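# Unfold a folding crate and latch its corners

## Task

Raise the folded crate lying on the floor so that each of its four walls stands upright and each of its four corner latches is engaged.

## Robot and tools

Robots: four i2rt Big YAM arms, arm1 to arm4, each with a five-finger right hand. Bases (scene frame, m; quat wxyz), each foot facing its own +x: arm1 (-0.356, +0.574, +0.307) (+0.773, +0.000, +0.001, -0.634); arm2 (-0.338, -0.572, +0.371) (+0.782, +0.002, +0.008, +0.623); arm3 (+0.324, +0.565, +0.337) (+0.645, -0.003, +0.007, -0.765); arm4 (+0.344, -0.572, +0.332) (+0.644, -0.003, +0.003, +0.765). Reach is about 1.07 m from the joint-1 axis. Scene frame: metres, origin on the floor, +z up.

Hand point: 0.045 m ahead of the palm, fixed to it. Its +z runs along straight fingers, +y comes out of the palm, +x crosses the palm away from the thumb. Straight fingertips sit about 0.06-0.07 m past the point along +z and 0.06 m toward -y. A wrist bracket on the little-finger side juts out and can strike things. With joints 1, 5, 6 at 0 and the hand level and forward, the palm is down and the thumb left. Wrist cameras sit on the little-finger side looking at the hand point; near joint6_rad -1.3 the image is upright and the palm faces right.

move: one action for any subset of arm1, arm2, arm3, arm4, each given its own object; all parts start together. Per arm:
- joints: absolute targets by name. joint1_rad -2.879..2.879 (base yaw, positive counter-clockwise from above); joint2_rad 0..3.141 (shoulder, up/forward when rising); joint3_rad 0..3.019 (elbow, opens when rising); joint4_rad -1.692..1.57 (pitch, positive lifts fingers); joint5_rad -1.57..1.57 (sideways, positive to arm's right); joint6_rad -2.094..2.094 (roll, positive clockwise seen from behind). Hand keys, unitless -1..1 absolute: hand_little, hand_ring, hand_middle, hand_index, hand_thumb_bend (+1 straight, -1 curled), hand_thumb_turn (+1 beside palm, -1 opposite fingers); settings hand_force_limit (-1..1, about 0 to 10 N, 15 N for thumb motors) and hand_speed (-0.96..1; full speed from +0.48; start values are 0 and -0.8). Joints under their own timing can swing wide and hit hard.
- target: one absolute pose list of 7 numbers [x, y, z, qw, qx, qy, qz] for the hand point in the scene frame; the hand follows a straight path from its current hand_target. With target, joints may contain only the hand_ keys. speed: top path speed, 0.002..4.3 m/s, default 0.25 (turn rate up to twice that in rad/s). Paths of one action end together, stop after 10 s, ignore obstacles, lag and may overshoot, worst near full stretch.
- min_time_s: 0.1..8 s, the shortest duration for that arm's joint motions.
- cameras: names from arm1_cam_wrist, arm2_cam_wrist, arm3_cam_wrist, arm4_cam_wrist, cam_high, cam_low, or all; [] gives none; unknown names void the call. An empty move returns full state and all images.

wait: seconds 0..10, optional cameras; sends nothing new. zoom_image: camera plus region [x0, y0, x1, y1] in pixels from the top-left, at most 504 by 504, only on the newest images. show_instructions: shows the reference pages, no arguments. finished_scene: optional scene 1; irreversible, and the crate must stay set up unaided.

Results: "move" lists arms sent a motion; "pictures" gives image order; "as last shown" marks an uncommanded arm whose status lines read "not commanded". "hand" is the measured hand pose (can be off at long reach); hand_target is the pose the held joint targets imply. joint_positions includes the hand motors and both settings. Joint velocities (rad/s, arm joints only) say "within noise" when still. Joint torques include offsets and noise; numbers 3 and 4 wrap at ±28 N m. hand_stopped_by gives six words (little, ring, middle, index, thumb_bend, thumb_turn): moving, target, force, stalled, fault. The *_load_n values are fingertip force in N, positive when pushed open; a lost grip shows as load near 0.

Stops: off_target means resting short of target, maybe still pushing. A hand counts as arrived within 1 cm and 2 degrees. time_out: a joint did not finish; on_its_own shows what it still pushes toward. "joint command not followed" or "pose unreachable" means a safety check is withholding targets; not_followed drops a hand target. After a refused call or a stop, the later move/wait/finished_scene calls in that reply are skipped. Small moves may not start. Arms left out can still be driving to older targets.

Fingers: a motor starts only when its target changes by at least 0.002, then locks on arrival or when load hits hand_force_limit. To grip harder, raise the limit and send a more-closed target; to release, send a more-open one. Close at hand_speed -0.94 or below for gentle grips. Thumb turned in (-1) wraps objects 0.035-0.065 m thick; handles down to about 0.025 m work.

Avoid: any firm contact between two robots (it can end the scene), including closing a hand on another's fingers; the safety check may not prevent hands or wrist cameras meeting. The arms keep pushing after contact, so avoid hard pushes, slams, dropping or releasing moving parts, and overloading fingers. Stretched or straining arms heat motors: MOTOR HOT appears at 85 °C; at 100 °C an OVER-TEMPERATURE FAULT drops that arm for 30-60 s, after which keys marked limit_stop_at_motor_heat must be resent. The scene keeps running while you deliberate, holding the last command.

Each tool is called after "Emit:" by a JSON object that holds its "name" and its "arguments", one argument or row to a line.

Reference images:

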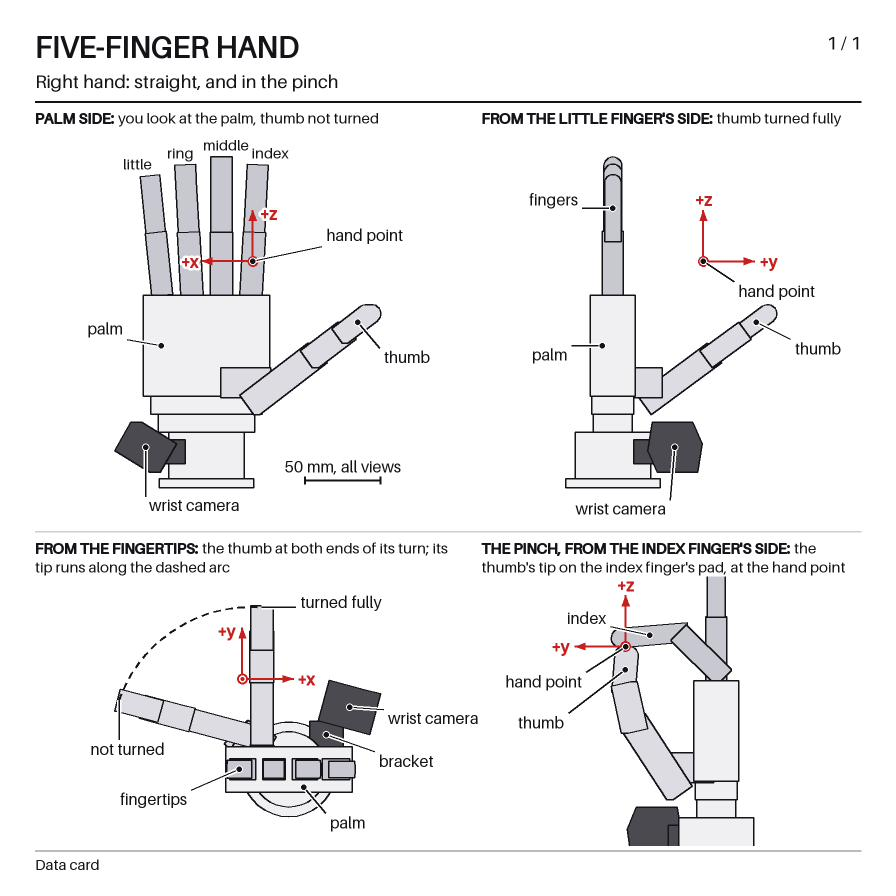

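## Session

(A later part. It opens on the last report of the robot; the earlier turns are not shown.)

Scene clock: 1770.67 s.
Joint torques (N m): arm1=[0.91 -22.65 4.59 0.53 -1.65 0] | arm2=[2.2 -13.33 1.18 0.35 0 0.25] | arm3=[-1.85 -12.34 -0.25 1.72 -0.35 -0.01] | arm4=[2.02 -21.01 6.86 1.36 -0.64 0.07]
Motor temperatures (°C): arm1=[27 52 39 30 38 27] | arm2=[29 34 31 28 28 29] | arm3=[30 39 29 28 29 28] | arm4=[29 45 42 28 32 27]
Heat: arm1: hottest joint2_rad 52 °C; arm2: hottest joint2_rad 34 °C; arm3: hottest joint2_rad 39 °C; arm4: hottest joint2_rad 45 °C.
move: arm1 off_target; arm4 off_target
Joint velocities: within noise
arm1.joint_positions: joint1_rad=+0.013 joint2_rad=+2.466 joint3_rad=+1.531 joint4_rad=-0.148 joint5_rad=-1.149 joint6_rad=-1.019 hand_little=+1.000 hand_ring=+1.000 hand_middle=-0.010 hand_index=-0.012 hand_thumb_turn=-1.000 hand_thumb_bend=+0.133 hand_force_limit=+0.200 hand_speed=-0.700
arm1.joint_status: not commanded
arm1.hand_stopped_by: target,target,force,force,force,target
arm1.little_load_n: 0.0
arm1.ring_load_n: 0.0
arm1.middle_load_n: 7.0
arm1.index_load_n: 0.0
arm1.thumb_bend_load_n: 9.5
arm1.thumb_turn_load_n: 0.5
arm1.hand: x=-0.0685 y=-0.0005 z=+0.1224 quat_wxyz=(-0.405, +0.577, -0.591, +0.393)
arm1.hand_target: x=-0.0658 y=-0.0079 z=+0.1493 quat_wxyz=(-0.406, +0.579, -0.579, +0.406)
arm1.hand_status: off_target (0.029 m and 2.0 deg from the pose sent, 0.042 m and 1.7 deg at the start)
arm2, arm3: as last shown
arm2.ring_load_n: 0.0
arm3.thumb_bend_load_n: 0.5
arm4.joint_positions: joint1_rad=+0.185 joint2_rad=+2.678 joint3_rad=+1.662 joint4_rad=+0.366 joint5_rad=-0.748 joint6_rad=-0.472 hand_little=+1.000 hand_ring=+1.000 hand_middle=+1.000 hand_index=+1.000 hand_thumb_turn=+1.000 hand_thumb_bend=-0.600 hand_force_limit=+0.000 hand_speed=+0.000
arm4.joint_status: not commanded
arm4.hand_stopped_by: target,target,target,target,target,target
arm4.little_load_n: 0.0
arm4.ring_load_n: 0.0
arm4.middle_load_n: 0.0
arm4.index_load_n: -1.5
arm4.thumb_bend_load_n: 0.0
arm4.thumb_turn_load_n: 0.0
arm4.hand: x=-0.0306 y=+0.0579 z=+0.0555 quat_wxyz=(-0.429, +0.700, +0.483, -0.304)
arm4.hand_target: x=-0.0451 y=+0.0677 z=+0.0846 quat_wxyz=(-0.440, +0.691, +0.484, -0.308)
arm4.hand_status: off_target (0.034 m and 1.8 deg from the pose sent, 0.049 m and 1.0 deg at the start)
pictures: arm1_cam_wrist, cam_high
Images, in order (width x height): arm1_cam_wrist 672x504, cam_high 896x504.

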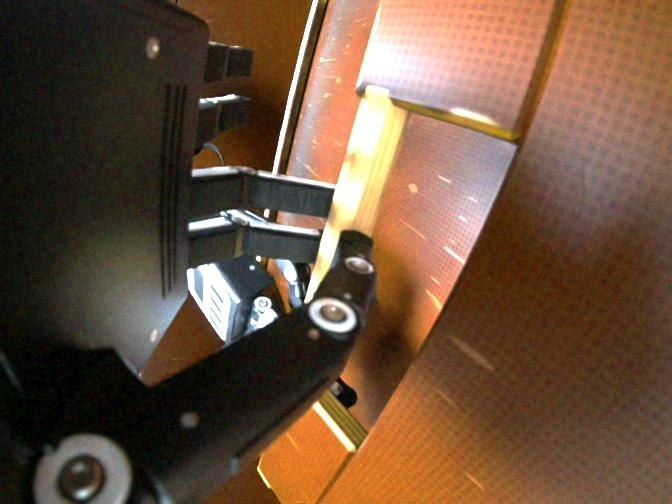

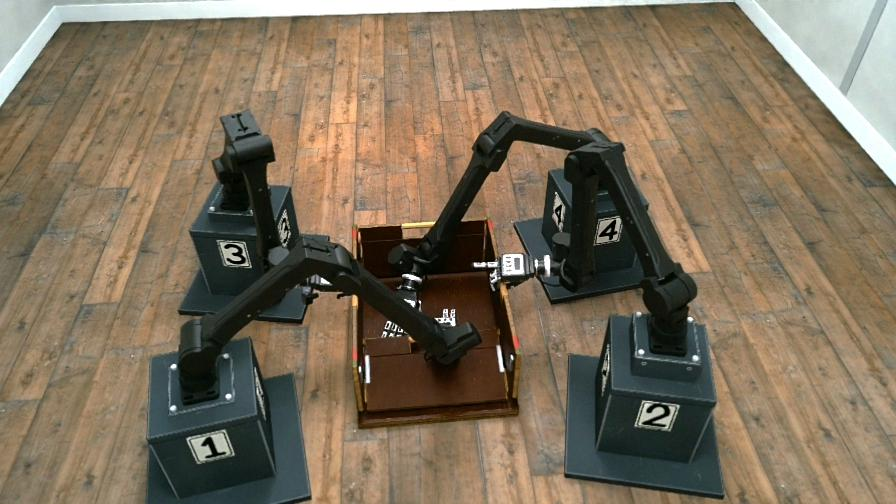

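Emit:
{"name": "move", "arguments": {
  "arm4": {"target": [-0.051, 0.070, 0.102, -0.4402, 0.6909, 0.4838, -0.3082], "speed": 0.05},
  "arm1": {"target": [-0.073, -0.008, 0.167, 0.4056, -0.5792, 0.5792, -0.4056], "speed": 0.05}
}}

Emit:
{"name": "move", "arguments": {
  "arm4": {"target": [-0.058, 0.070, 0.117, -0.4402, 0.6909, 0.4838, -0.3082], "speed": 0.05},
  "arm1": {"target": [-0.081, -0.008, 0.183, 0.4056, -0.5792, 0.5792, -0.4056], "speed": 0.05},
  "cameras": ["cam_high", "arm1_cam_wrist", "cam_low"]
}}

Emit:
{"name": "zoom_image", "arguments": {
  "camera": "cam_high",
  "region": [340, 200, 540, 400]
}}

Scene clock: 1782.00 s.
Joint torques (N m): arm1=[0.73 -22.48 4.75 0.44 -1.69 -0.01] | arm2=[2.43 -13.04 1.33 0.38 -0.01 0.22] | arm3=[-1.67 -12.22 -0.21 1.66 -0.37 -0.01] | arm4=[2.08 -20.95 7.34 1.43 -0.47 0.06]
Motor temperatures (°C): arm1=[27 53 39 30 38 27] | arm2=[29 34 31 28 28 29] | arm3=[30 39 29 28 29 28] | arm4=[29 45 42 28 32 27]
Heat: arm1: hottest joint2_rad 53 °C; arm2: hottest joint2_rad 34 °C; arm3: hottest joint2_rad 39 °C; arm4: hottest joint2_rad 45 °C.
move: arm1 off_target; arm4 off_target
Joint velocities: within noise
arm1.joint_positions: joint1_rad=+0.004 joint2_rad=+2.431 joint3_rad=+1.520 joint4_rad=-0.195 joint5_rad=-1.154 joint6_rad=-1.041 hand_little=+1.000 hand_ring=+1.000 hand_middle=-0.010 hand_index=-0.012 hand_thumb_turn=-1.000 hand_thumb_bend=+0.133 hand_force_limit=+0.200 hand_speed=-0.700
arm1.joint_status: not commanded
arm1.hand_stopped_by: target,target,force,force,force,target
arm1.little_load_n: 0.0
arm1.ring_load_n: 0.0
arm1.middle_load_n: 8.5
arm1.index_load_n: 0.0
arm1.thumb_bend_load_n: 8.0
arm1.thumb_turn_load_n: 0.5
arm1.hand: x=-0.0740 y=-0.0004 z=+0.1392 quat_wxyz=(-0.406, +0.577, -0.591, +0.392)
arm1.hand_target: x=-0.0728 y=-0.0079 z=+0.1663 quat_wxyz=(-0.406, +0.579, -0.579, +0.406)
arm1.hand_status: off_target (0.029 m and 2.0 deg from the pose sent, 0.045 m and 2.0 deg at the start)
arm2, arm3: as last shown
arm2.middle_load_n: 1.5
arm3.thumb_bend_load_n: 0.0
arm4.joint_positions: joint1_rad=+0.191 joint2_rad=+2.645 joint3_rad=+1.651 joint4_rad=+0.345 joint5_rad=-0.745 joint6_rad=-0.467 hand_little=+1.000 hand_ring=+1.000 hand_middle=+1.000 hand_index=+1.000 hand_thumb_turn=+1.000 hand_thumb_bend=-0.600 hand_force_limit=+0.000 hand_speed=+0.000
arm4.joint_status: not commanded
arm4.hand_stopped_by: target,target,target,target,target,target
arm4.little_load_n: 0.0
arm4.ring_load_n: 0.0
arm4.middle_load_n: 0.0
arm4.index_load_n: -1.5
arm4.thumb_bend_load_n: 0.0
arm4.thumb_turn_load_n: 0.0
arm4.hand: x=-0.0357 y=+0.0594 z=+0.0726 quat_wxyz=(-0.428, +0.700, +0.483, -0.305)
arm4.hand_target: x=-0.0509 y=+0.0696 z=+0.1018 quat_wxyz=(-0.440, +0.691, +0.484, -0.308)
arm4.hand_status: off_target (0.035 m and 1.8 deg from the pose sent, 0.052 m and 1.8 deg at the start)
pictures: none

Scene clock: 1783.13 s.
Joint torques (N m): arm1=[0.56 -22.3 4.93 0.35 -1.67 -0.02] | arm2=[2.14 -13.39 1.22 0.31 0 0.23] | arm3=[-1.85 -12.4 -0.23 1.63 -0.35 -0.01] | arm4=[2.08 -20.78 7.47 1.43 -0.46 0.07]
Motor temperatures (°C): arm1=[27 54 39 30 38 27] | arm2=[29 34 31 28 28 29] | arm3=[30 39 28 28 29 28] | arm4=[29 45 42 28 32 27]
Heat: arm1: hottest joint2_rad 54 °C; arm2: hottest joint2_rad 34 °C; arm3: hottest joint2_rad 39 °C; arm4: hottest joint2_rad 45 °C.
move: arm1 off_target; arm4 off_target
Joint velocities: within noise
arm1.joint_positions: joint1_rad=-0.007 joint2_rad=+2.397 joint3_rad=+1.512 joint4_rad=-0.247 joint5_rad=-1.160 joint6_rad=-1.068 hand_little=+1.000 hand_ring=+1.000 hand_middle=-0.010 hand_index=-0.012 hand_thumb_turn=-1.000 hand_thumb_bend=+0.133 hand_force_limit=+0.200 hand_speed=-0.700
arm1.joint_status: not commanded
arm1.hand_stopped_by: target,target,force,force,force,target
arm1.little_load_n: 0.0
arm1.ring_load_n: 0.0
arm1.middle_load_n: 8.0
arm1.index_load_n: 0.0
arm1.thumb_bend_load_n: 6.5
arm1.thumb_turn_load_n: 0.5
arm1.hand: x=-0.0809 y=-0.0003 z=+0.1558 quat_wxyz=(-0.407, +0.577, -0.590, +0.392)
arm1.hand_target: x=-0.0809 y=-0.0079 z=+0.1823 quat_wxyz=(-0.406, +0.579, -0.579, +0.406)
arm1.hand_status: off_target (0.028 m and 2.1 deg from the pose sent, 0.045 m and 2.0 deg at the start)
arm2, arm3: as last shown
arm2.middle_load_n: 1.0
arm2.index_load_n: -0.5
arm3.little_load_n: -0.5
arm3.middle_load_n: 2.5
arm4.joint_positions: joint1_rad=+0.201 joint2_rad=+2.614 joint3_rad=+1.644 joint4_rad=+0.330 joint5_rad=-0.738 joint6_rad=-0.459 hand_little=+1.000 hand_ring=+1.000 hand_middle=+1.000 hand_index=+1.000 hand_thumb_turn=+1.000 hand_thumb_bend=-0.600 hand_force_limit=+0.000 hand_speed=+0.000
arm4.joint_status: not commanded
arm4.hand_stopped_by: target,target,target,target,target,target
arm4.little_load_n: 0.0
arm4.ring_load_n: 0.0
arm4.middle_load_n: 0.0
arm4.index_load_n: -1.0
arm4.thumb_bend_load_n: 0.0
arm4.thumb_turn_load_n: 0.0
arm4.hand: x=-0.0432 y=+0.0613 z=+0.0891 quat_wxyz=(-0.429, +0.700, +0.483, -0.305)
arm4.hand_target: x=-0.0580 y=+0.0697 z=+0.1168 quat_wxyz=(-0.440, +0.691, +0.484, -0.308)
arm4.hand_status: off_target (0.033 m and 1.7 deg from the pose sent, 0.051 m and 1.8 deg at the start)
pictures: arm1_cam_wrist, cam_high, cam_low
Images, in order (width x height): arm1_cam_wrist 672x504, cam_high 896x504, cam_low 896x504.

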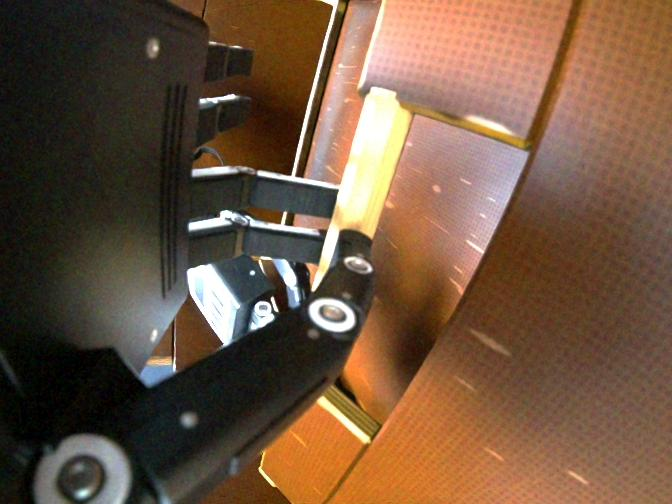

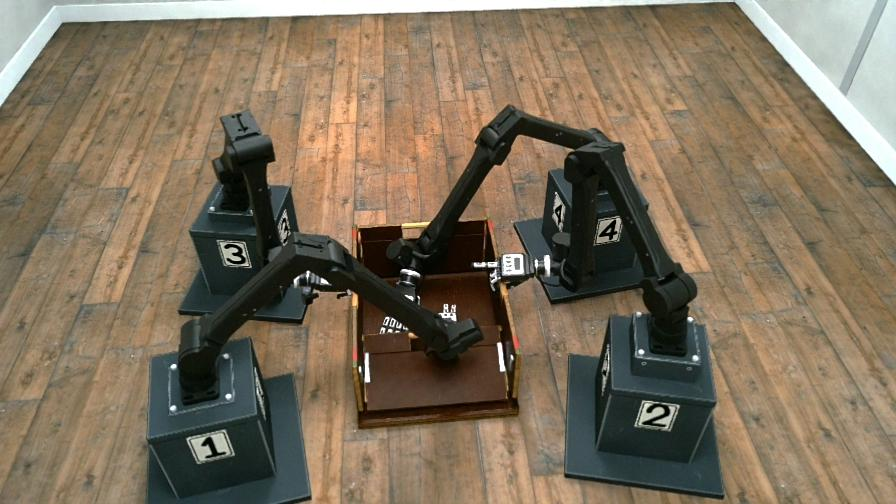

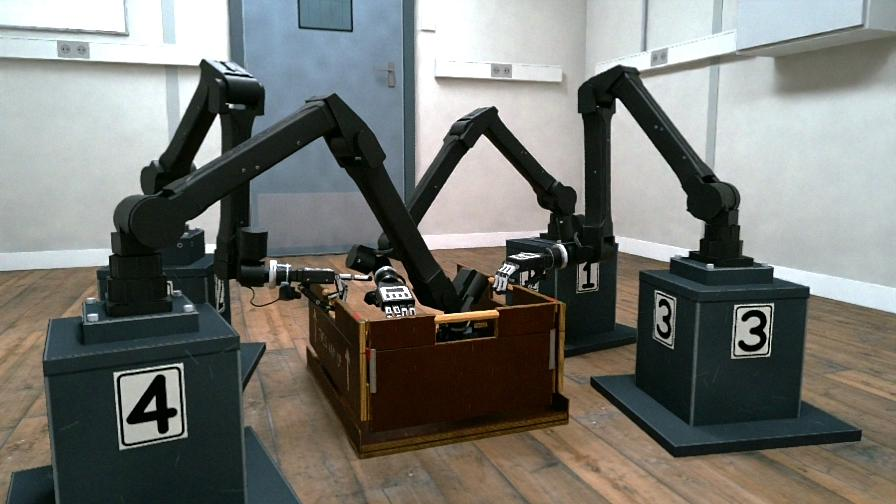

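Scaled by 2.520 from the camera's image (finer frame: 1280x720).

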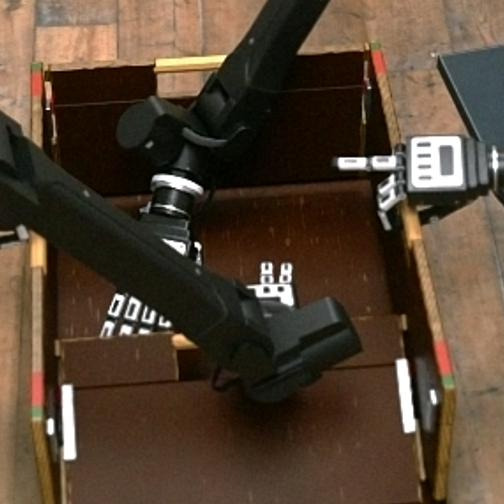

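Emit:
{"name": "move", "arguments": {
  "arm4": {"target": [-0.066, 0.070, 0.131, -0.4402, 0.6909, 0.4838, -0.3082], "speed": 0.05},
  "arm1": {"target": [-0.090, -0.008, 0.198, 0.4056, -0.5792, 0.5792, -0.4056], "speed": 0.05}
}}

Emit:
{"name": "move", "arguments": {
  "arm4": {"target": [-0.075, 0.070, 0.145, -0.4402, 0.6909, 0.4838, -0.3082], "speed": 0.05},
  "arm1": {"target": [-0.1005, -0.008, 0.212, 0.4056, -0.5792, 0.5792, -0.4056], "speed": 0.05},
  "cameras": ["cam_high", "arm1_cam_wrist", "cam_low"]
}}

Emit:
{"name": "zoom_image", "arguments": {
  "camera": "cam_high",
  "region": [340, 200, 540, 400]
}}

Scene clock: 1789.17 s.
Joint torques (N m): arm1=[0.15 -20.01 5.27 0.47 -1.05 -0.13] | arm2=[2.49 -13.04 1.22 0.28 0 0.26] | arm3=[-1.55 -12.1 -0.21 1.73 -0.35 -0.02] | arm4=[2.26 -21.36 7.82 1.5 -0.86 0.09]
Motor temperatures (°C): arm1=[27 54 39 30 37 27] | arm2=[29 34 31 28 28 29] | arm3=[30 39 28 28 29 28] | arm4=[29 46 42 28 32 27]
Heat: arm1: hottest joint2_rad 54 °C; arm2: hottest joint2_rad 34 °C; arm3: hottest joint2_rad 39 °C; arm4: hottest joint2_rad 46 °C.
move: arm1 off_target; arm4 off_target
Joint velocities: within noise
arm1.joint_positions: joint1_rad=-0.014 joint2_rad=+2.338 joint3_rad=+1.507 joint4_rad=-0.306 joint5_rad=-1.181 joint6_rad=-1.089 hand_little=+1.000 hand_ring=+1.000 hand_middle=-0.011 hand_index=-0.012 hand_thumb_turn=-1.000 hand_thumb_bend=+0.130 hand_force_limit=+0.200 hand_speed=-0.700
arm1.joint_status: not commanded
arm1.hand_stopped_by: target,target,force,force,force,target
arm1.little_load_n: 0.0
arm1.ring_load_n: 0.0
arm1.middle_load_n: 0.0
arm1.index_load_n: 0.0
arm1.thumb_bend_load_n: 0.0
arm1.thumb_turn_load_n: 0.0
arm1.hand: x=-0.0824 y=-0.0036 z=+0.1904 quat_wxyz=(-0.410, +0.578, -0.581, +0.398)
arm1.hand_target: x=-0.0898 y=-0.0080 z=+0.1980 quat_wxyz=(-0.406, +0.579, -0.579, +0.406)
arm1.hand_status: off_target (0.012 m and 1.0 deg from the pose sent, 0.044 m and 2.1 deg at the start)
arm2: as last shown
arm2.middle_load_n: 1.5
arm3.joint_positions: joint1_rad=-0.954 joint2_rad=+2.279 joint3_rad=+0.682 joint4_rad=+1.414 joint5_rad=-1.132 joint6_rad=-0.161 hand_little=-1.000 hand_ring=+0.116 hand_middle=+0.091 hand_index=+0.090 hand_thumb_turn=-1.000 hand_thumb_bend=+0.169 hand_force_limit=+0.000 hand_speed=-0.600
arm3.joint_status: not commanded
arm3.hand_stopped_by: target,force,force,force,force,target
arm3.little_load_n: 0.0
arm3.ring_load_n: 0.0
arm3.middle_load_n: 2.5
arm3.index_load_n: 0.0
arm3.thumb_bend_load_n: 0.0
arm3.thumb_turn_load_n: 0.0
arm3.hand: x=+0.0117 y=+0.2126 z=+0.2421 quat_wxyz=(-0.002, +0.008, -0.736, +0.677)
arm3.hand_target: x=+0.0124 y=+0.2215 z=+0.2362 quat_wxyz=(+0.000, +0.000, -0.737, +0.675)
arm3.hand_status: not commanded
arm4.joint_positions: joint1_rad=+0.208 joint2_rad=+2.596 joint3_rad=+1.637 joint4_rad=+0.313 joint5_rad=-0.719 joint6_rad=-0.454 hand_little=+1.000 hand_ring=+1.000 hand_middle=+1.000 hand_index=+1.000 hand_thumb_turn=+1.000 hand_thumb_bend=-0.600 hand_force_limit=+0.000 hand_speed=+0.000
arm4.joint_status: not commanded
arm4.hand_stopped_by: target,target,target,target,target,target
arm4.little_load_n: 0.0
arm4.ring_load_n: -0.5
arm4.middle_load_n: 0.0
arm4.index_load_n: -2.0
arm4.thumb_bend_load_n: 0.0
arm4.thumb_turn_load_n: 0.0
arm4.hand: x=-0.0462 y=+0.0612 z=+0.0963 quat_wxyz=(-0.426, +0.705, +0.481, -0.300)
arm4.hand_target: x=-0.0658 y=+0.0696 z=+0.1305 quat_wxyz=(-0.440, +0.691, +0.484, -0.308)
arm4.hand_status: off_target (0.041 m and 2.5 deg from the pose sent, 0.049 m and 1.7 deg at the start)
pictures: none

Scene clock: 1790.37 s.
Joint torques (N m): arm1=[-0.03 -20.48 5.26 0.43 -1.09 -0.13] | arm2=[1.9 -13.1 1.28 0.38 0 0.27] | arm3=[-1.32 -12.57 -0.14 1.74 -0.34 -0.05] | arm4=[2.78 -21.71 8.16 1.58 -0.83 0.11]
Motor temperatures (°C): arm1=[27 54 39 30 37 27] | arm2=[29 34 31 28 28 29] | arm3=[30 39 28 28 29 28] | arm4=[29 46 42 28 32 27]
Heat: arm1: hottest joint2_rad 54 °C; arm2: hottest joint2_rad 34 °C; arm3: hottest joint2_rad 39 °C; arm4: hottest joint2_rad 46 °C.
move: arm1 off_target; arm4 off_target
Joint velocities: within noise
arm1.joint_positions: joint1_rad=-0.029 joint2_rad=+2.318 joint3_rad=+1.507 joint4_rad=-0.369 joint5_rad=-1.187 joint6_rad=-1.130 hand_little=+1.000 hand_ring=+1.000 hand_middle=-0.011 hand_index=-0.012 hand_thumb_turn=-1.000 hand_thumb_bend=+0.130 hand_force_limit=+0.200 hand_speed=-0.700
arm1.joint_status: not commanded
arm1.hand_stopped_by: target,target,force,force,force,target
arm1.little_load_n: 0.0
arm1.ring_load_n: 0.0
arm1.middle_load_n: 0.0
arm1.index_load_n: 0.0
arm1.thumb_bend_load_n: 0.0
arm1.thumb_turn_load_n: 0.0
arm1.hand: x=-0.0925 y=-0.0026 z=+0.2006 quat_wxyz=(-0.412, +0.578, -0.583, +0.396)
arm1.hand_target: x=-0.1004 y=-0.0080 z=+0.2119 quat_wxyz=(-0.405, +0.579, -0.579, +0.406)
arm1.hand_status: off_target (0.015 m and 1.4 deg from the pose sent, 0.029 m and 1.0 deg at the start)
arm2, arm3: as last shown
arm2.middle_load_n: 1.0
arm2.index_load_n: 0.0
arm3.middle_load_n: 2.0
arm3.thumb_bend_load_n: 0.5
arm4.joint_positions: joint1_rad=+0.215 joint2_rad=+2.577 joint3_rad=+1.633 joint4_rad=+0.295 joint5_rad=-0.710 joint6_rad=-0.446 hand_little=+1.000 hand_ring=+1.000 hand_middle=+1.000 hand_index=+1.000 hand_thumb_turn=+1.000 hand_thumb_bend=-0.600 hand_force_limit=+0.000 hand_speed=+0.000
arm4.joint_status: not commanded
arm4.hand_stopped_by: target,target,target,target,target,target
arm4.little_load_n: 0.0
arm4.ring_load_n: 0.0
arm4.middle_load_n: 0.0
arm4.index_load_n: -2.0
arm4.thumb_bend_load_n: 0.0
arm4.thumb_turn_load_n: 0.0
arm4.hand: x=-0.0507 y=+0.0605 z=+0.1053 quat_wxyz=(-0.423, +0.708, +0.480, -0.300)
arm4.hand_target: x=-0.0748 y=+0.0692 z=+0.1446 quat_wxyz=(-0.440, +0.691, +0.484, -0.309)
arm4.hand_status: off_target (0.048 m and 3.0 deg from the pose sent, 0.057 m and 2.5 deg at the start)
pictures: arm1_cam_wrist, cam_high, cam_low
Images, in order (width x height): arm1_cam_wrist 672x504, cam_high 896x504, cam_low 896x504.

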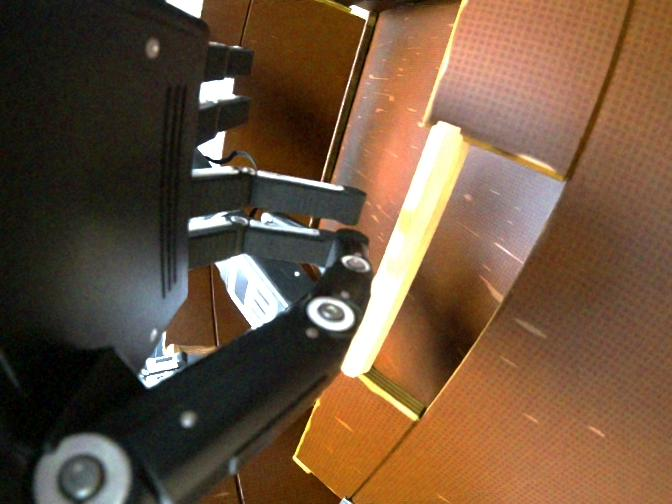

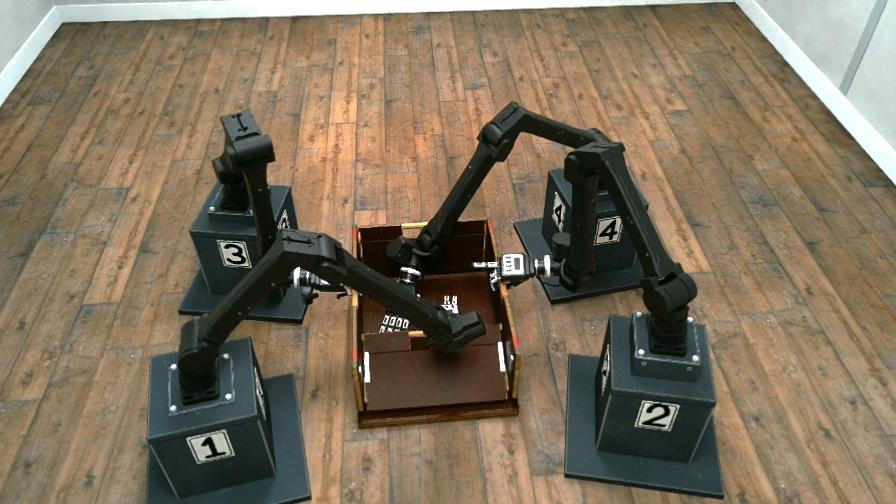

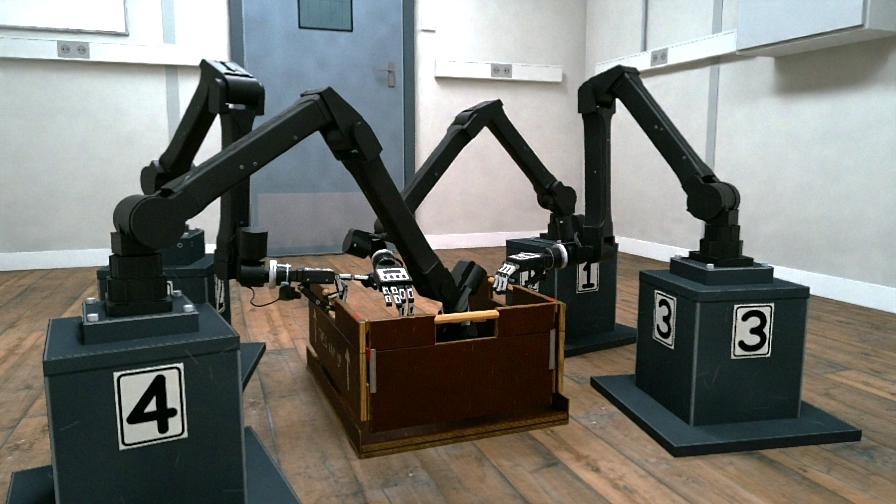

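Scaled by 2.520 from the camera's image (finer frame: 1280x720).

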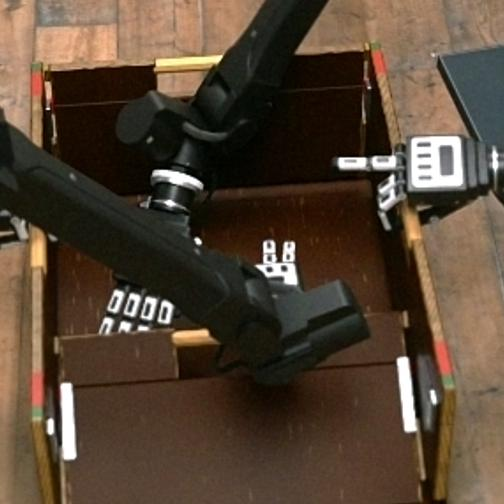

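Emit:
{"name": "move", "arguments": {
  "arm1": {"target": [-0.080, -0.008, 0.235, 0.3379, -0.6212, 0.6212, -0.3379], "speed": 0.1, "joints": {"hand_speed": 0.0, "hand_thumb_bend": 1.0, "hand_index": 0.25, "hand_middle": 0.25, "hand_ring": 0.25}}
}}

Emit:
{"name": "move", "arguments": {
  "arm1": {"target": [-0.062, -0.008, 0.190, 0.2706, -0.6533, 0.6533, -0.2706], "speed": 0.12},
  "cameras": ["arm1_cam_wrist", "cam_high"]
}}

Emit:
{"name": "zoom_image", "arguments": {
  "camera": "cam_high",
  "region": [340, 200, 540, 400]
}}

Scene clock: 1810.20 s.
Joint torques (N m): arm1=[1.85 -20.31 9.44 0.34 -0.63 -0.12] | arm2=[2.02 -13.33 1.22 0.36 0.03 0.26] | arm3=[-1.55 -12.45 -0.16 1.7 -0.35 -0.02] | arm4=[2.78 -21.83 8.14 1.57 -0.83 0.11]
Motor temperatures (°C): arm1=[27 55 39 30 36 27] | arm2=[29 34 31 28 28 29] | arm3=[30 39 28 28 29 28] | arm4=[29 50 42 28 32 27]
Heat: arm1: hottest joint2_rad 55 °C; arm2: hottest joint2_rad 34 °C; arm3: hottest joint2_rad 39 °C; arm4: hottest joint2_rad 50 °C.
move: arm1 off_target
Joint velocities: within noise
arm1.joint_positions: joint1_rad=+0.026 joint2_rad=+2.241 joint3_rad=+1.507 joint4_rad=-0.546 joint5_rad=-0.961 joint6_rad=-1.140 hand_little=+1.000 hand_ring=+0.250 hand_middle=+0.250 hand_index=+0.250 hand_thumb_turn=-1.000 hand_thumb_bend=+1.000 hand_force_limit=+0.200 hand_speed=+0.000
arm1.joint_status: all done
arm1.hand_stopped_by: target,target,target,target,target,target
arm1.little_load_n: 0.0
arm1.ring_load_n: 0.0
arm1.middle_load_n: 0.0
arm1.index_load_n: 0.0
arm1.thumb_bend_load_n: 0.0
arm1.thumb_turn_load_n: 0.0
arm1.hand: x=-0.0913 y=+0.0133 z=+0.2102 quat_wxyz=(-0.353, +0.605, -0.640, +0.317)
arm1.hand_target: x=-0.0801 y=-0.0069 z=+0.2358 quat_wxyz=(-0.338, +0.621, -0.621, +0.338)
arm1.hand_status: off_target (0.035 m and 4.1 deg from the pose sent, 0.037 m and 12.7 deg at the start)
arm2.joint_positions: joint1_rad=-0.828 joint2_rad=+2.400 joint3_rad=+0.727 joint4_rad=+1.575 joint5_rad=-0.943 joint6_rad=-0.155 hand_little=-1.000 hand_ring=+1.000 hand_middle=-0.300 hand_index=-0.300 hand_thumb_turn=-1.000 hand_thumb_bend=+0.304 hand_force_limit=+0.000 hand_speed=-0.600
arm2.joint_status: not commanded
arm2.hand_stopped_by: target,fault,target,target,force,target
arm2.little_load_n: -4.0
arm2.ring_load_n: 0.0
arm2.middle_load_n: 1.5
arm2.index_load_n: 0.0
arm2.thumb_bend_load_n: 8.5
arm2.thumb_turn_load_n: 1.0
arm2.hand: x=-0.0136 y=-0.1917 z=+0.2396 quat_wxyz=(-0.681, +0.729, -0.017, +0.058)
arm2.hand_target: x=-0.0289 y=-0.1859 z=+0.2285 quat_wxyz=(-0.675, +0.737, -0.029, +0.027)
arm2.hand_status: not commanded
arm3, arm4: as last shown
arm3.index_load_n: -0.5
arm3.thumb_bend_load_n: 0.0
arm3.thumb_turn_load_n: 0.5
arm4.ring_load_n: -0.5
pictures: none

Scene clock: 1811.97 s.
Joint torques (N m): arm1=[1.85 -17.85 9.62 0.34 -0.48 0.02] | arm2=[2.32 -13.1 1.46 0.39 -0.04 0.27] | arm3=[-1.73 -12.4 -0.23 1.73 -0.34 -0.03] | arm4=[2.78 -21.77 8.14 1.58 -0.83 0.11]
Motor temperatures (°C): arm1=[27 55 39 30 35 27] | arm2=[29 34 31 28 28 29] | arm3=[30 39 28 28 29 28] | arm4=[29 50 42 28 32 27]
Heat: arm1: hottest joint2_rad 55 °C; arm2: hottest joint2_rad 34 °C; arm3: hottest joint2_rad 39 °C; arm4: hottest joint2_rad 50 °C.
move: arm1 off_target
Joint velocities: within noise
arm1.joint_positions: joint1_rad=+0.107 joint2_rad=+2.274 joint3_rad=+1.581 joint4_rad=-0.592 joint5_rad=-0.742 joint6_rad=-1.140 hand_little=+1.000 hand_ring=+0.250 hand_middle=+0.250 hand_index=+0.250 hand_thumb_turn=-1.000 hand_thumb_bend=+1.000 hand_force_limit=+0.200 hand_speed=+0.000
arm1.joint_status: not commanded
arm1.hand_stopped_by: target,target,target,target,target,target
arm1.little_load_n: 0.0
arm1.ring_load_n: 0.0
arm1.middle_load_n: 0.0
arm1.index_load_n: 0.0
arm1.thumb_bend_load_n: 0.0
arm1.thumb_turn_load_n: 0.0
arm1.hand: x=-0.0727 y=+0.0028 z=+0.1873 quat_wxyz=(-0.274, +0.648, -0.659, +0.266)
arm1.hand_target: x=-0.0621 y=-0.0075 z=+0.1902 quat_wxyz=(-0.270, +0.653, -0.653, +0.271)
arm1.hand_status: off_target (0.015 m and 1.1 deg from the pose sent, 0.042 m and 12.3 deg at the start)
arm2, arm3, arm4: as last shown
arm2.ring_load_n: -0.5
arm2.middle_load_n: 1.0
arm2.index_load_n: -0.5
arm3.index_load_n: 0.0
arm3.thumb_turn_load_n: 0.0
arm4.ring_load_n: 0.0
Images, in order (width x height): arm1_cam_wrist 672x504, cam_high 896x504.

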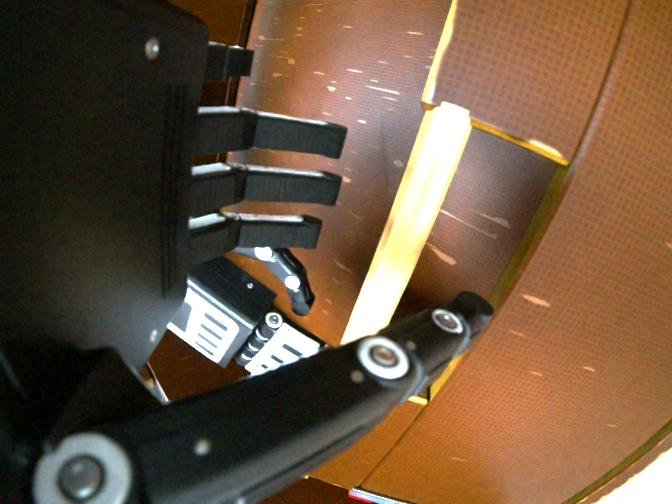

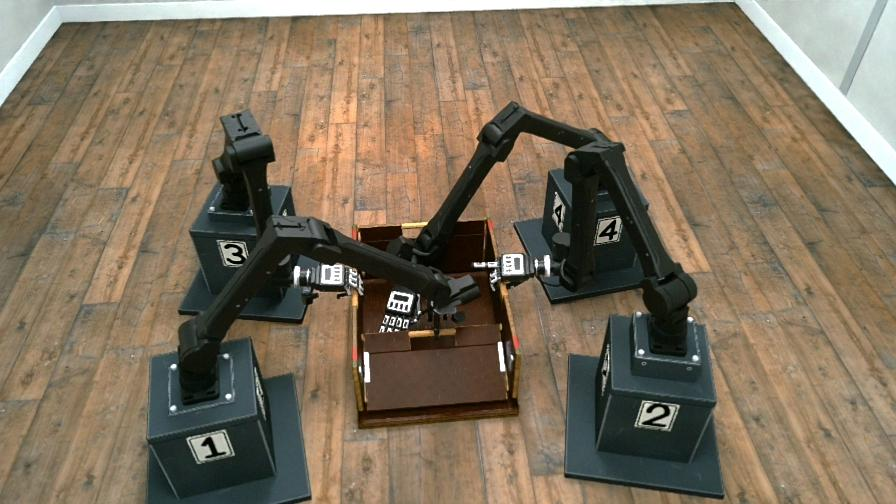

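Scaled by 2.520 from the camera's image (finer frame: 1280x720).

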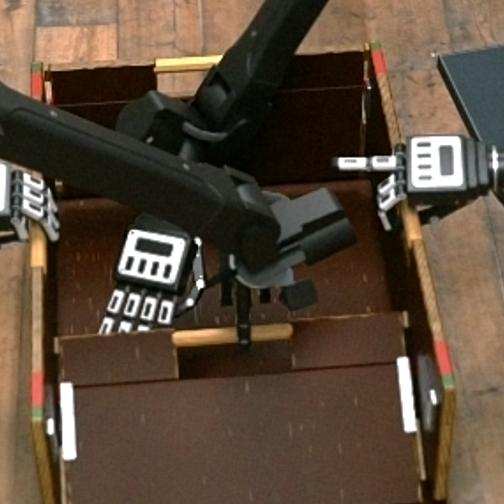

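Emit:
{"name": "move", "arguments": {
  "arm1": {"target": [-0.078, -0.012, 0.170, 0.2706, -0.6533, 0.6533, -0.2706], "speed": 0.08}
}}

Emit:
{"name": "move", "arguments": {
  "arm1": {"target": [-0.091, -0.012, 0.148, 0.2706, -0.6533, 0.6533, -0.2706], "speed": 0.08},
  "cameras": ["arm1_cam_wrist", "cam_high"]
}}

Emit:
{"name": "zoom_image", "arguments": {
  "camera": "cam_high",
  "region": [340, 200, 540, 400]
}}

Scene clock: 1818.70 s.
Joint torques (N m): arm1=[0.15 -18.08 9.32 0.61 -0.77 -0.12] | arm2=[1.85 -12.81 1.1 0.39 0.01 0.23] | arm3=[-1.67 -12.34 -0.21 1.73 -0.39 0] | arm4=[2.67 -21.77 8.17 1.57 -0.83 0.11]
Motor temperatures (°C): arm1=[27 54 41 30 35 27] | arm2=[29 34 30 28 28 29] | arm3=[30 39 28 28 29 28] | arm4=[29 51 43 28 33 27]
Heat: arm1: hottest joint2_rad 54 °C; arm2: hottest joint2_rad 34 °C; arm3: hottest joint2_rad 39 °C; arm4: hottest joint2_rad 51 °C.
move: arm1 off_target
Joint velocities: within noise
arm1.joint_positions: joint1_rad=+0.107 joint2_rad=+2.309 joint3_rad=+1.585 joint4_rad=-0.592 joint5_rad=-0.742 joint6_rad=-1.156 hand_little=+1.000 hand_ring=+0.250 hand_middle=+0.250 hand_index=+0.250 hand_thumb_turn=-1.000 hand_thumb_bend=+1.000 hand_force_limit=+0.200 hand_speed=+0.000
arm1.joint_status: not commanded
arm1.hand_stopped_by: target,target,target,target,target,target
arm1.little_load_n: 0.0
arm1.ring_load_n: 0.0
arm1.middle_load_n: 0.0
arm1.index_load_n: 0.0
arm1.thumb_bend_load_n: 0.0
arm1.thumb_turn_load_n: 0.0
arm1.hand: x=-0.0752 y=+0.0084 z=+0.1671 quat_wxyz=(-0.278, +0.651, -0.658, +0.256)
arm1.hand_target: x=-0.0783 y=-0.0115 z=+0.1705 quat_wxyz=(-0.270, +0.653, -0.653, +0.271)
arm1.hand_status: off_target (0.021 m and 2.0 deg from the pose sent, 0.023 m and 1.1 deg at the start)
arm2, arm3, arm4: as last shown
arm2.ring_load_n: 0.0
arm2.index_load_n: 0.0
arm3.thumb_bend_load_n: 0.5
pictures: none

Scene clock: 1819.80 s.
Joint torques (N m): arm1=[0.15 -18.14 8.66 0.98 -0.84 -0.12] | arm2=[1.79 -13.51 1.4 0.47 0.03 0.3] | arm3=[-1.14 -12.63 -0.23 1.68 -0.37 0] | arm4=[2.78 -21.77 8.16 1.58 -0.83 0.11]
Motor temperatures (°C): arm1=[27 54 41 30 35 27] | arm2=[29 34 30 28 28 29] | arm3=[30 39 28 28 29 28] | arm4=[29 51 43 28 33 27]
Heat: arm1: hottest joint2_rad 54 °C; arm2: hottest joint2_rad 34 °C; arm3: hottest joint2_rad 39 °C; arm4: hottest joint2_rad 51 °C.
move: arm1 off_target
Joint velocities: within noise
arm1.joint_positions: joint1_rad=+0.086 joint2_rad=+2.342 joint3_rad=+1.585 joint4_rad=-0.583 joint5_rad=-0.746 joint6_rad=-1.182 hand_little=+1.000 hand_ring=+0.250 hand_middle=+0.250 hand_index=+0.250 hand_thumb_turn=-1.000 hand_thumb_bend=+1.000 hand_force_limit=+0.200 hand_speed=+0.000
arm1.joint_status: not commanded
arm1.hand_stopped_by: target,target,target,target,target,target
arm1.little_load_n: 0.0
arm1.ring_load_n: 0.0
arm1.middle_load_n: 0.5
arm1.index_load_n: 0.0
arm1.thumb_bend_load_n: 0.0
arm1.thumb_turn_load_n: 0.0
arm1.hand: x=-0.0888 y=+0.0082 z=+0.1470 quat_wxyz=(-0.279, +0.650, -0.660, +0.253)
arm1.hand_target: x=-0.0914 y=-0.0115 z=+0.1486 quat_wxyz=(-0.270, +0.653, -0.653, +0.271)
arm1.hand_status: off_target (0.020 m and 2.4 deg from the pose sent, 0.032 m and 2.0 deg at the start)
arm2, arm3, arm4: as last shown
arm3.middle_load_n: 2.5
arm3.thumb_bend_load_n: 0.0
arm4.thumb_turn_load_n: -0.5
Images, in order (width x height): arm1_cam_wrist 672x504, cam_high 896x504.

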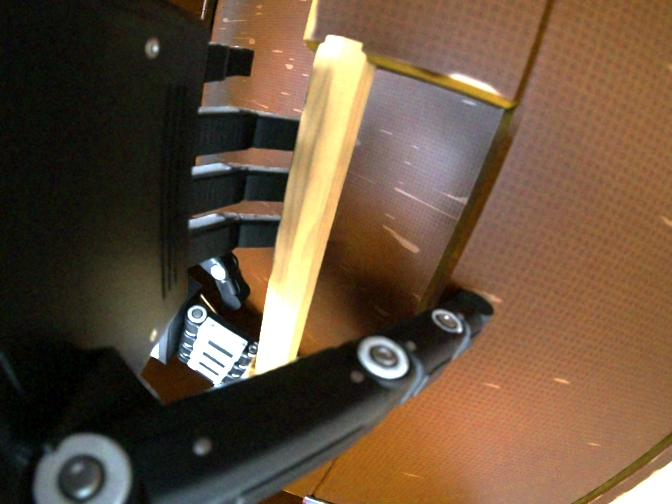

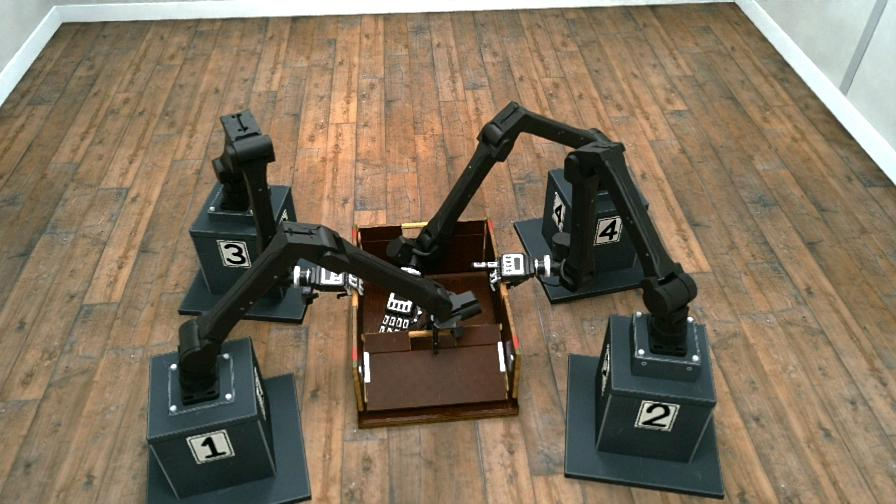

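Scaled by 2.520 from the camera's image (finer frame: 1280x720).

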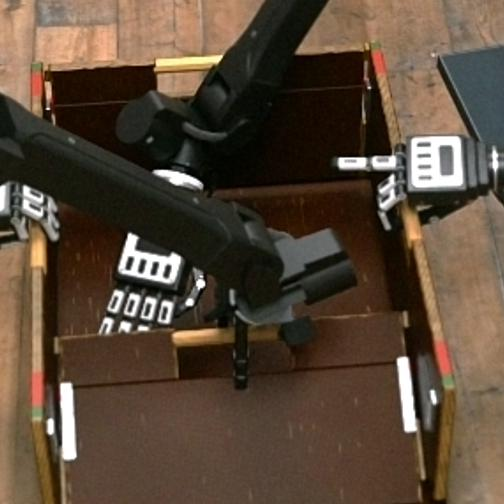

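Emit:
{"name": "move", "arguments": {
  "arm1": {"target": [-0.101, -0.016, 0.137, 0.2706, -0.6533, 0.6533, -0.2706], "speed": 0.08},
  "cameras": ["arm1_cam_wrist"]
}}

Scene clock: 1823.63 s.
Joint torques (N m): arm1=[-0.21 -17.2 8.92 0.85 -0.64 -0.17] | arm2=[1.85 -13.27 1.2 0.34 -0.01 0.26] | arm3=[-1.67 -12.57 -0.17 1.76 -0.38 0] | arm4=[2.84 -21.77 8.2 1.65 -0.94 0.11]
Motor temperatures (°C): arm1=[27 53 41 30 35 27] | arm2=[29 34 30 28 28 29] | arm3=[30 39 28 28 29 28] | arm4=[29 51 43 28 33 27]
Heat: arm1: hottest joint2_rad 53 °C; arm2: hottest joint2_rad 34 °C; arm3: hottest joint2_rad 39 °C; arm4: hottest joint2_rad 51 °C.
move: arm1 off_target
Joint velocities: within noise
arm1.joint_positions: joint1_rad=+0.073 joint2_rad=+2.354 joint3_rad=+1.595 joint4_rad=-0.583 joint5_rad=-0.755 joint6_rad=-1.198 hand_little=+1.000 hand_ring=+0.250 hand_middle=+0.250 hand_index=+0.250 hand_thumb_turn=-1.000 hand_thumb_bend=+1.000 hand_force_limit=+0.200 hand_speed=+0.000
arm1.joint_status: not commanded
arm1.hand_stopped_by: target,target,target,target,target,target
arm1.little_load_n: 0.0
arm1.ring_load_n: 0.0
arm1.middle_load_n: 0.0
arm1.index_load_n: 0.0
arm1.thumb_bend_load_n: 0.0
arm1.thumb_turn_load_n: 1.0
arm1.hand: x=-0.0947 y=+0.0030 z=+0.1435 quat_wxyz=(-0.280, +0.650, -0.658, +0.258)
arm1.hand_target: x=-0.1014 y=-0.0152 z=+0.1374 quat_wxyz=(-0.270, +0.653, -0.654, +0.271)
arm1.hand_status: off_target (0.021 m and 1.9 deg from the pose sent, 0.029 m and 2.4 deg at the start)
arm2, arm3, arm4: as last shown
arm3.middle_load_n: 2.0
arm4.joint_positions: joint1_rad=+0.215 joint2_rad=+2.577 joint3_rad=+1.632 joint4_rad=+0.293 joint5_rad=-0.708 joint6_rad=-0.446 hand_little=+1.000 hand_ring=+1.000 hand_middle=+1.000 hand_index=+1.000 hand_thumb_turn=+1.000 hand_thumb_bend=-0.600 hand_force_limit=+0.000 hand_speed=+0.000
arm4.index_load_n: -2.5
arm4.thumb_turn_load_n: 0.0
arm4.hand: x=-0.0502 y=+0.0602 z=+0.1046 quat_wxyz=(-0.422, +0.709, +0.479, -0.299)
Images, in order (width x height): arm1_cam_wrist 672x504.

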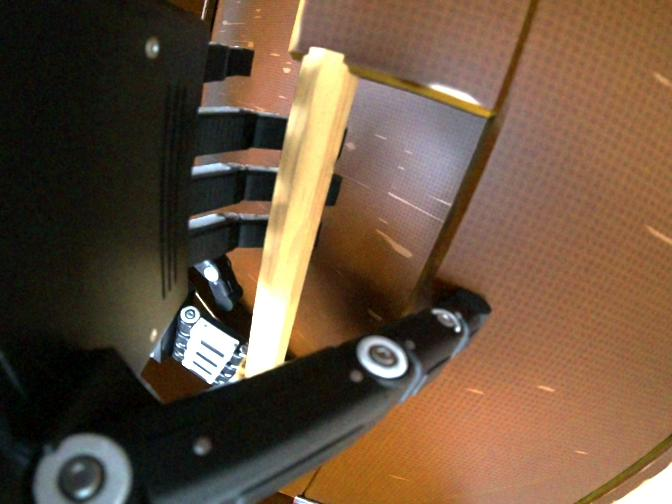

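Emit:
{"name": "move", "arguments": {
  "arm1": {"target": [-0.106, -0.016, 0.131, 0.2706, -0.6533, 0.6533, -0.2706], "speed": 0.06, "joints": {"hand_thumb_bend": 0.7}}
}}

Emit:
{"name": "move", "arguments": {
  "arm1": {"joints": {"hand_index": -0.3, "hand_middle": -0.3, "hand_ring": -0.3, "hand_speed": -0.6, "hand_force_limit": -0.1}},
  "cameras": ["arm1_cam_wrist", "cam_high"]
}}

Scene clock: 1827.53 s.
Joint torques (N m): arm1=[0.5 -16.79 8.79 1.05 -0.72 -0.25] | arm2=[2.14 -13.22 1.11 0.25 -0.01 0.25] | arm3=[-1.55 -12.34 -0.17 1.63 -0.36 -0.02] | arm4=[2.78 -21.71 8.51 1.76 -1.31 0.11]
Motor temperatures (°C): arm1=[27 53 41 30 34 27] | arm2=[29 34 30 28 28 29] | arm3=[30 39 28 28 29 28] | arm4=[29 51 43 28 33 27]
Heat: arm1: hottest joint2_rad 53 °C; arm2: hottest joint2_rad 34 °C; arm3: hottest joint2_rad 39 °C; arm4: hottest joint2_rad 51 °C.
move: arm1 off_target
Joint velocities: within noise
arm1.joint_positions: joint1_rad=+0.057 joint2_rad=+2.358 joint3_rad=+1.595 joint4_rad=-0.584 joint5_rad=-0.755 joint6_rad=-1.199 hand_little=+1.000 hand_ring=+0.250 hand_middle=+0.250 hand_index=+0.250 hand_thumb_turn=-1.000 hand_thumb_bend=+0.701 hand_force_limit=+0.200 hand_speed=+0.000
arm1.joint_status: all done
arm1.hand_stopped_by: target,target,target,target,target,target
arm1.little_load_n: -0.5
arm1.ring_load_n: 0.0
arm1.middle_load_n: 0.0
arm1.index_load_n: 0.0
arm1.thumb_bend_load_n: 1.5
arm1.thumb_turn_load_n: 4.0
arm1.hand: x=-0.1045 y=+0.0002 z=+0.1410 quat_wxyz=(-0.279, +0.644, -0.664, +0.258)
arm1.hand_target: x=-0.1062 y=-0.0153 z=+0.1316 quat_wxyz=(-0.270, +0.653, -0.653, +0.271)
arm1.hand_status: off_target (0.019 m and 2.3 deg from the pose sent, 0.025 m and 1.9 deg at the start)
arm2, arm3, arm4: as last shown
arm4.joint_positions: joint1_rad=+0.215 joint2_rad=+2.577 joint3_rad=+1.628 joint4_rad=+0.291 joint5_rad=-0.699 joint6_rad=-0.446 hand_little=+1.000 hand_ring=+1.000 hand_middle=+1.000 hand_index=+1.000 hand_thumb_turn=+1.000 hand_thumb_bend=-0.600 hand_force_limit=+0.000 hand_speed=+0.000
arm4.index_load_n: -3.5
arm4.thumb_turn_load_n: -0.5
arm4.hand: x=-0.0485 y=+0.0592 z=+0.1023 quat_wxyz=(-0.420, +0.713, +0.478, -0.296)
arm4.hand_target: x=-0.0748 y=+0.0692 z=+0.1447 quat_wxyz=(-0.440, +0.691, +0.484, -0.309)
pictures: none

Scene clock: 1828.33 s.
Joint torques (N m): arm1=[0.56 -16.79 8.73 1.07 -0.71 -0.27] | arm2=[2.02 -12.98 1.32 0.34 0 0.22] | arm3=[-1.61 -12.57 -0.25 1.72 -0.36 -0.03] | arm4=[2.78 -21.6 8.54 1.76 -1.14 0.11]
Motor temperatures (°C): arm1=[27 53 41 30 34 27] | arm2=[29 34 30 28 28 29] | arm3=[30 39 28 28 29 28] | arm4=[29 51 43 28 33 27]
Heat: arm1: hottest joint2_rad 53 °C; arm2: hottest joint2_rad 34 °C; arm3: hottest joint2_rad 39 °C; arm4: hottest joint2_rad 51 °C.
move: arm1 off_target
Joint velocities: within noise
arm1.joint_positions: joint1_rad=+0.057 joint2_rad=+2.358 joint3_rad=+1.596 joint4_rad=-0.584 joint5_rad=-0.755 joint6_rad=-1.198 hand_little=+1.000 hand_ring=+0.109 hand_middle=+0.071 hand_index=+0.071 hand_thumb_turn=-1.000 hand_thumb_bend=+0.706 hand_force_limit=-0.100 hand_speed=-0.600
arm1.joint_status: hand_ring off_target (ended at +0.109, target -0.300); hand_middle off_target (ended at +0.071, target -0.300); hand_index off_target (ended at +0.071, target -0.300); the others done
arm1.hand_stopped_by: target,force,force,force,target,target
arm1.little_load_n: 0.0
arm1.ring_load_n: 0.0
arm1.middle_load_n: 6.5
arm1.index_load_n: 7.0
arm1.thumb_bend_load_n: 25.5
arm1.thumb_turn_load_n: 5.5
arm1.hand: x=-0.1044 y=-0.0001 z=+0.1413 quat_wxyz=(-0.279, +0.644, -0.664, +0.259)
arm1.hand_target: x=-0.1062 y=-0.0154 z=+0.1317 quat_wxyz=(-0.270, +0.653, -0.653, +0.271)
arm1.hand_status: not commanded
arm2, arm4: as last shown
arm3.joint_positions: joint1_rad=-0.954 joint2_rad=+2.279 joint3_rad=+0.682 joint4_rad=+1.414 joint5_rad=-1.132 joint6_rad=-0.161 hand_little=-1.000 hand_ring=+0.116 hand_middle=+0.091 hand_index=+0.090 hand_thumb_turn=-1.000 hand_thumb_bend=+0.169 hand_force_limit=+0.000 hand_speed=-0.600
arm3.joint_status: not commanded
arm3.hand_stopped_by: target,force,force,force,force,target
arm3.little_load_n: 0.0
arm3.ring_load_n: 0.0
arm3.middle_load_n: 2.5
arm3.index_load_n: 0.0
arm3.thumb_bend_load_n: 0.5
arm3.thumb_turn_load_n: -0.5
arm3.hand: x=+0.0117 y=+0.2126 z=+0.2421 quat_wxyz=(-0.002, +0.008, -0.736, +0.677)
arm3.hand_target: x=+0.0124 y=+0.2215 z=+0.2362 quat_wxyz=(+0.000, +0.000, -0.737, +0.675)
arm3.hand_status: not commanded
arm4.joint_positions: joint1_rad=+0.215 joint2_rad=+2.576 joint3_rad=+1.628 joint4_rad=+0.291 joint5_rad=-0.703 joint6_rad=-0.446 hand_little=+1.000 hand_ring=+1.000 hand_middle=+1.000 hand_index=+1.000 hand_thumb_turn=+1.000 hand_thumb_bend=-0.600 hand_force_limit=+0.000 hand_speed=+0.000
arm4.index_load_n: -2.0
arm4.thumb_bend_load_n: 0.5
arm4.thumb_turn_load_n: 0.0
arm4.hand: x=-0.0490 y=+0.0589 z=+0.1031 quat_wxyz=(-0.420, +0.712, +0.478, -0.298)
arm4.hand_target: x=-0.0748 y=+0.0691 z=+0.1444 quat_wxyz=(-0.440, +0.691, +0.484, -0.308)
Images, in order (width x height): arm1_cam_wrist 672x504, cam_high 896x504.

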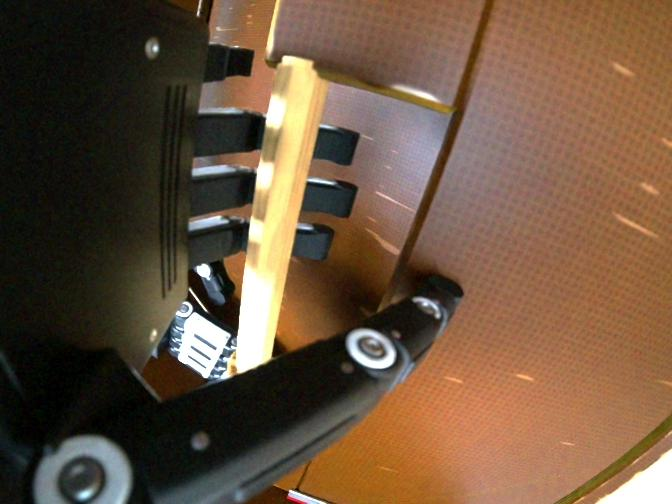

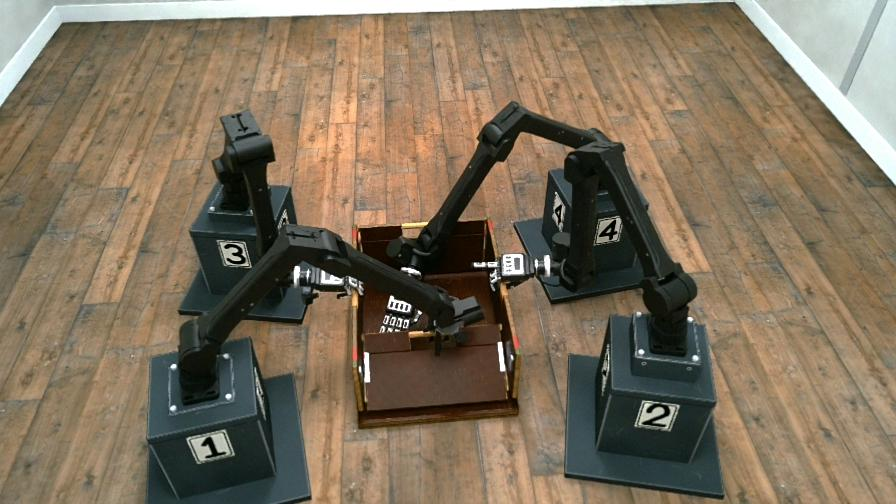

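Emit:
{"name": "move", "arguments": {
  "arm1": {"joints": {"hand_thumb_bend": 1.0, "hand_speed": -0.2}},
  "cameras": ["arm1_cam_wrist"]
}}

Scene clock: 1836.43 s.
Joint torques (N m): arm1=[0.44 -17.49 8.55 0.94 -0.47 -0.14] | arm2=[2.02 -12.86 1.14 0.32 0.02 0.24] | arm3=[-1.55 -12.28 -0.16 1.69 -0.37 0] | arm4=[2.78 -21.54 8.55 1.78 -1.07 0.1]
Motor temperatures (°C): arm1=[27 52 41 30 34 27] | arm2=[29 34 30 28 28 29] | arm3=[30 39 28 28 29 28] | arm4=[29 50 43 28 33 27]
Heat: arm1: hottest joint2_rad 52 °C; arm2: hottest joint2_rad 34 °C; arm3: hottest joint2_rad 39 °C; arm4: hottest joint2_rad 50 °C.
move: arm1 done
Joint velocities: within noise
arm1.joint_positions: joint1_rad=+0.057 joint2_rad=+2.367 joint3_rad=+1.597 joint4_rad=-0.581 joint5_rad=-0.761 joint6_rad=-1.212 hand_little=+1.000 hand_ring=+0.109 hand_middle=+0.071 hand_index=+0.071 hand_thumb_turn=-1.000 hand_thumb_bend=+1.000 hand_force_limit=-0.100 hand_speed=-0.200
arm1.joint_status: all done
arm1.hand_stopped_by: target,force,force,force,target,target
arm1.little_load_n: 0.0
arm1.ring_load_n: 0.0
arm1.middle_load_n: 0.0
arm1.index_load_n: 0.0
arm1.thumb_bend_load_n: 0.0
arm1.thumb_turn_load_n: 0.0
arm1.hand: x=-0.1041 y=+0.0008 z=+0.1364 quat_wxyz=(-0.281, +0.647, -0.659, +0.260)
arm1.hand_target: x=-0.1062 y=-0.0154 z=+0.1316 quat_wxyz=(-0.270, +0.653, -0.653, +0.271)
arm1.hand_status: not commanded
arm2, arm3: as last shown
arm2.ring_load_n: -0.5
arm3.middle_load_n: 2.0
arm3.thumb_bend_load_n: 0.0
arm3.thumb_turn_load_n: 0.0
arm4.joint_positions: joint1_rad=+0.215 joint2_rad=+2.576 joint3_rad=+1.628 joint4_rad=+0.291 joint5_rad=-0.705 joint6_rad=-0.445 hand_little=+1.000 hand_ring=+1.000 hand_middle=+1.000 hand_index=+1.000 hand_thumb_turn=+1.000 hand_thumb_bend=-0.600 hand_force_limit=+0.000 hand_speed=+0.000
arm4.joint_status: not commanded
arm4.hand_stopped_by: target,target,target,target,target,target
arm4.little_load_n: 0.0
arm4.ring_load_n: 0.0
arm4.middle_load_n: 0.0
arm4.index_load_n: -2.5
arm4.thumb_bend_load_n: 0.0
arm4.thumb_turn_load_n: 0.0
arm4.hand: x=-0.0493 y=+0.0588 z=+0.1038 quat_wxyz=(-0.420, +0.711, +0.478, -0.299)
arm4.hand_target: x=-0.0748 y=+0.0692 z=+0.1444 quat_wxyz=(-0.440, +0.691, +0.484, -0.309)
arm4.hand_status: not commanded
Images, in order (width x height): arm1_cam_wrist 672x504.

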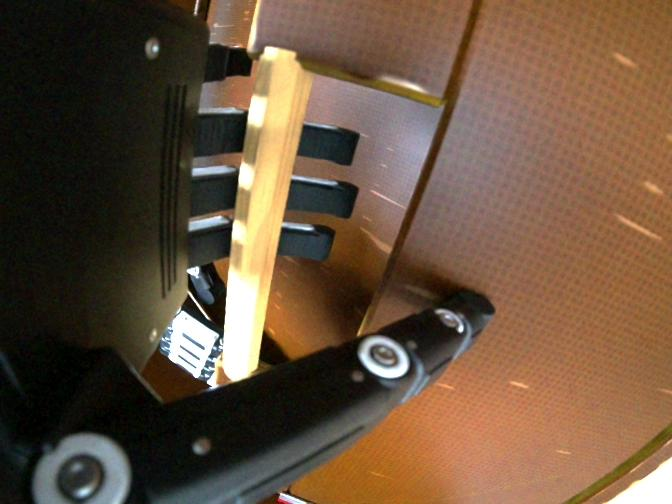

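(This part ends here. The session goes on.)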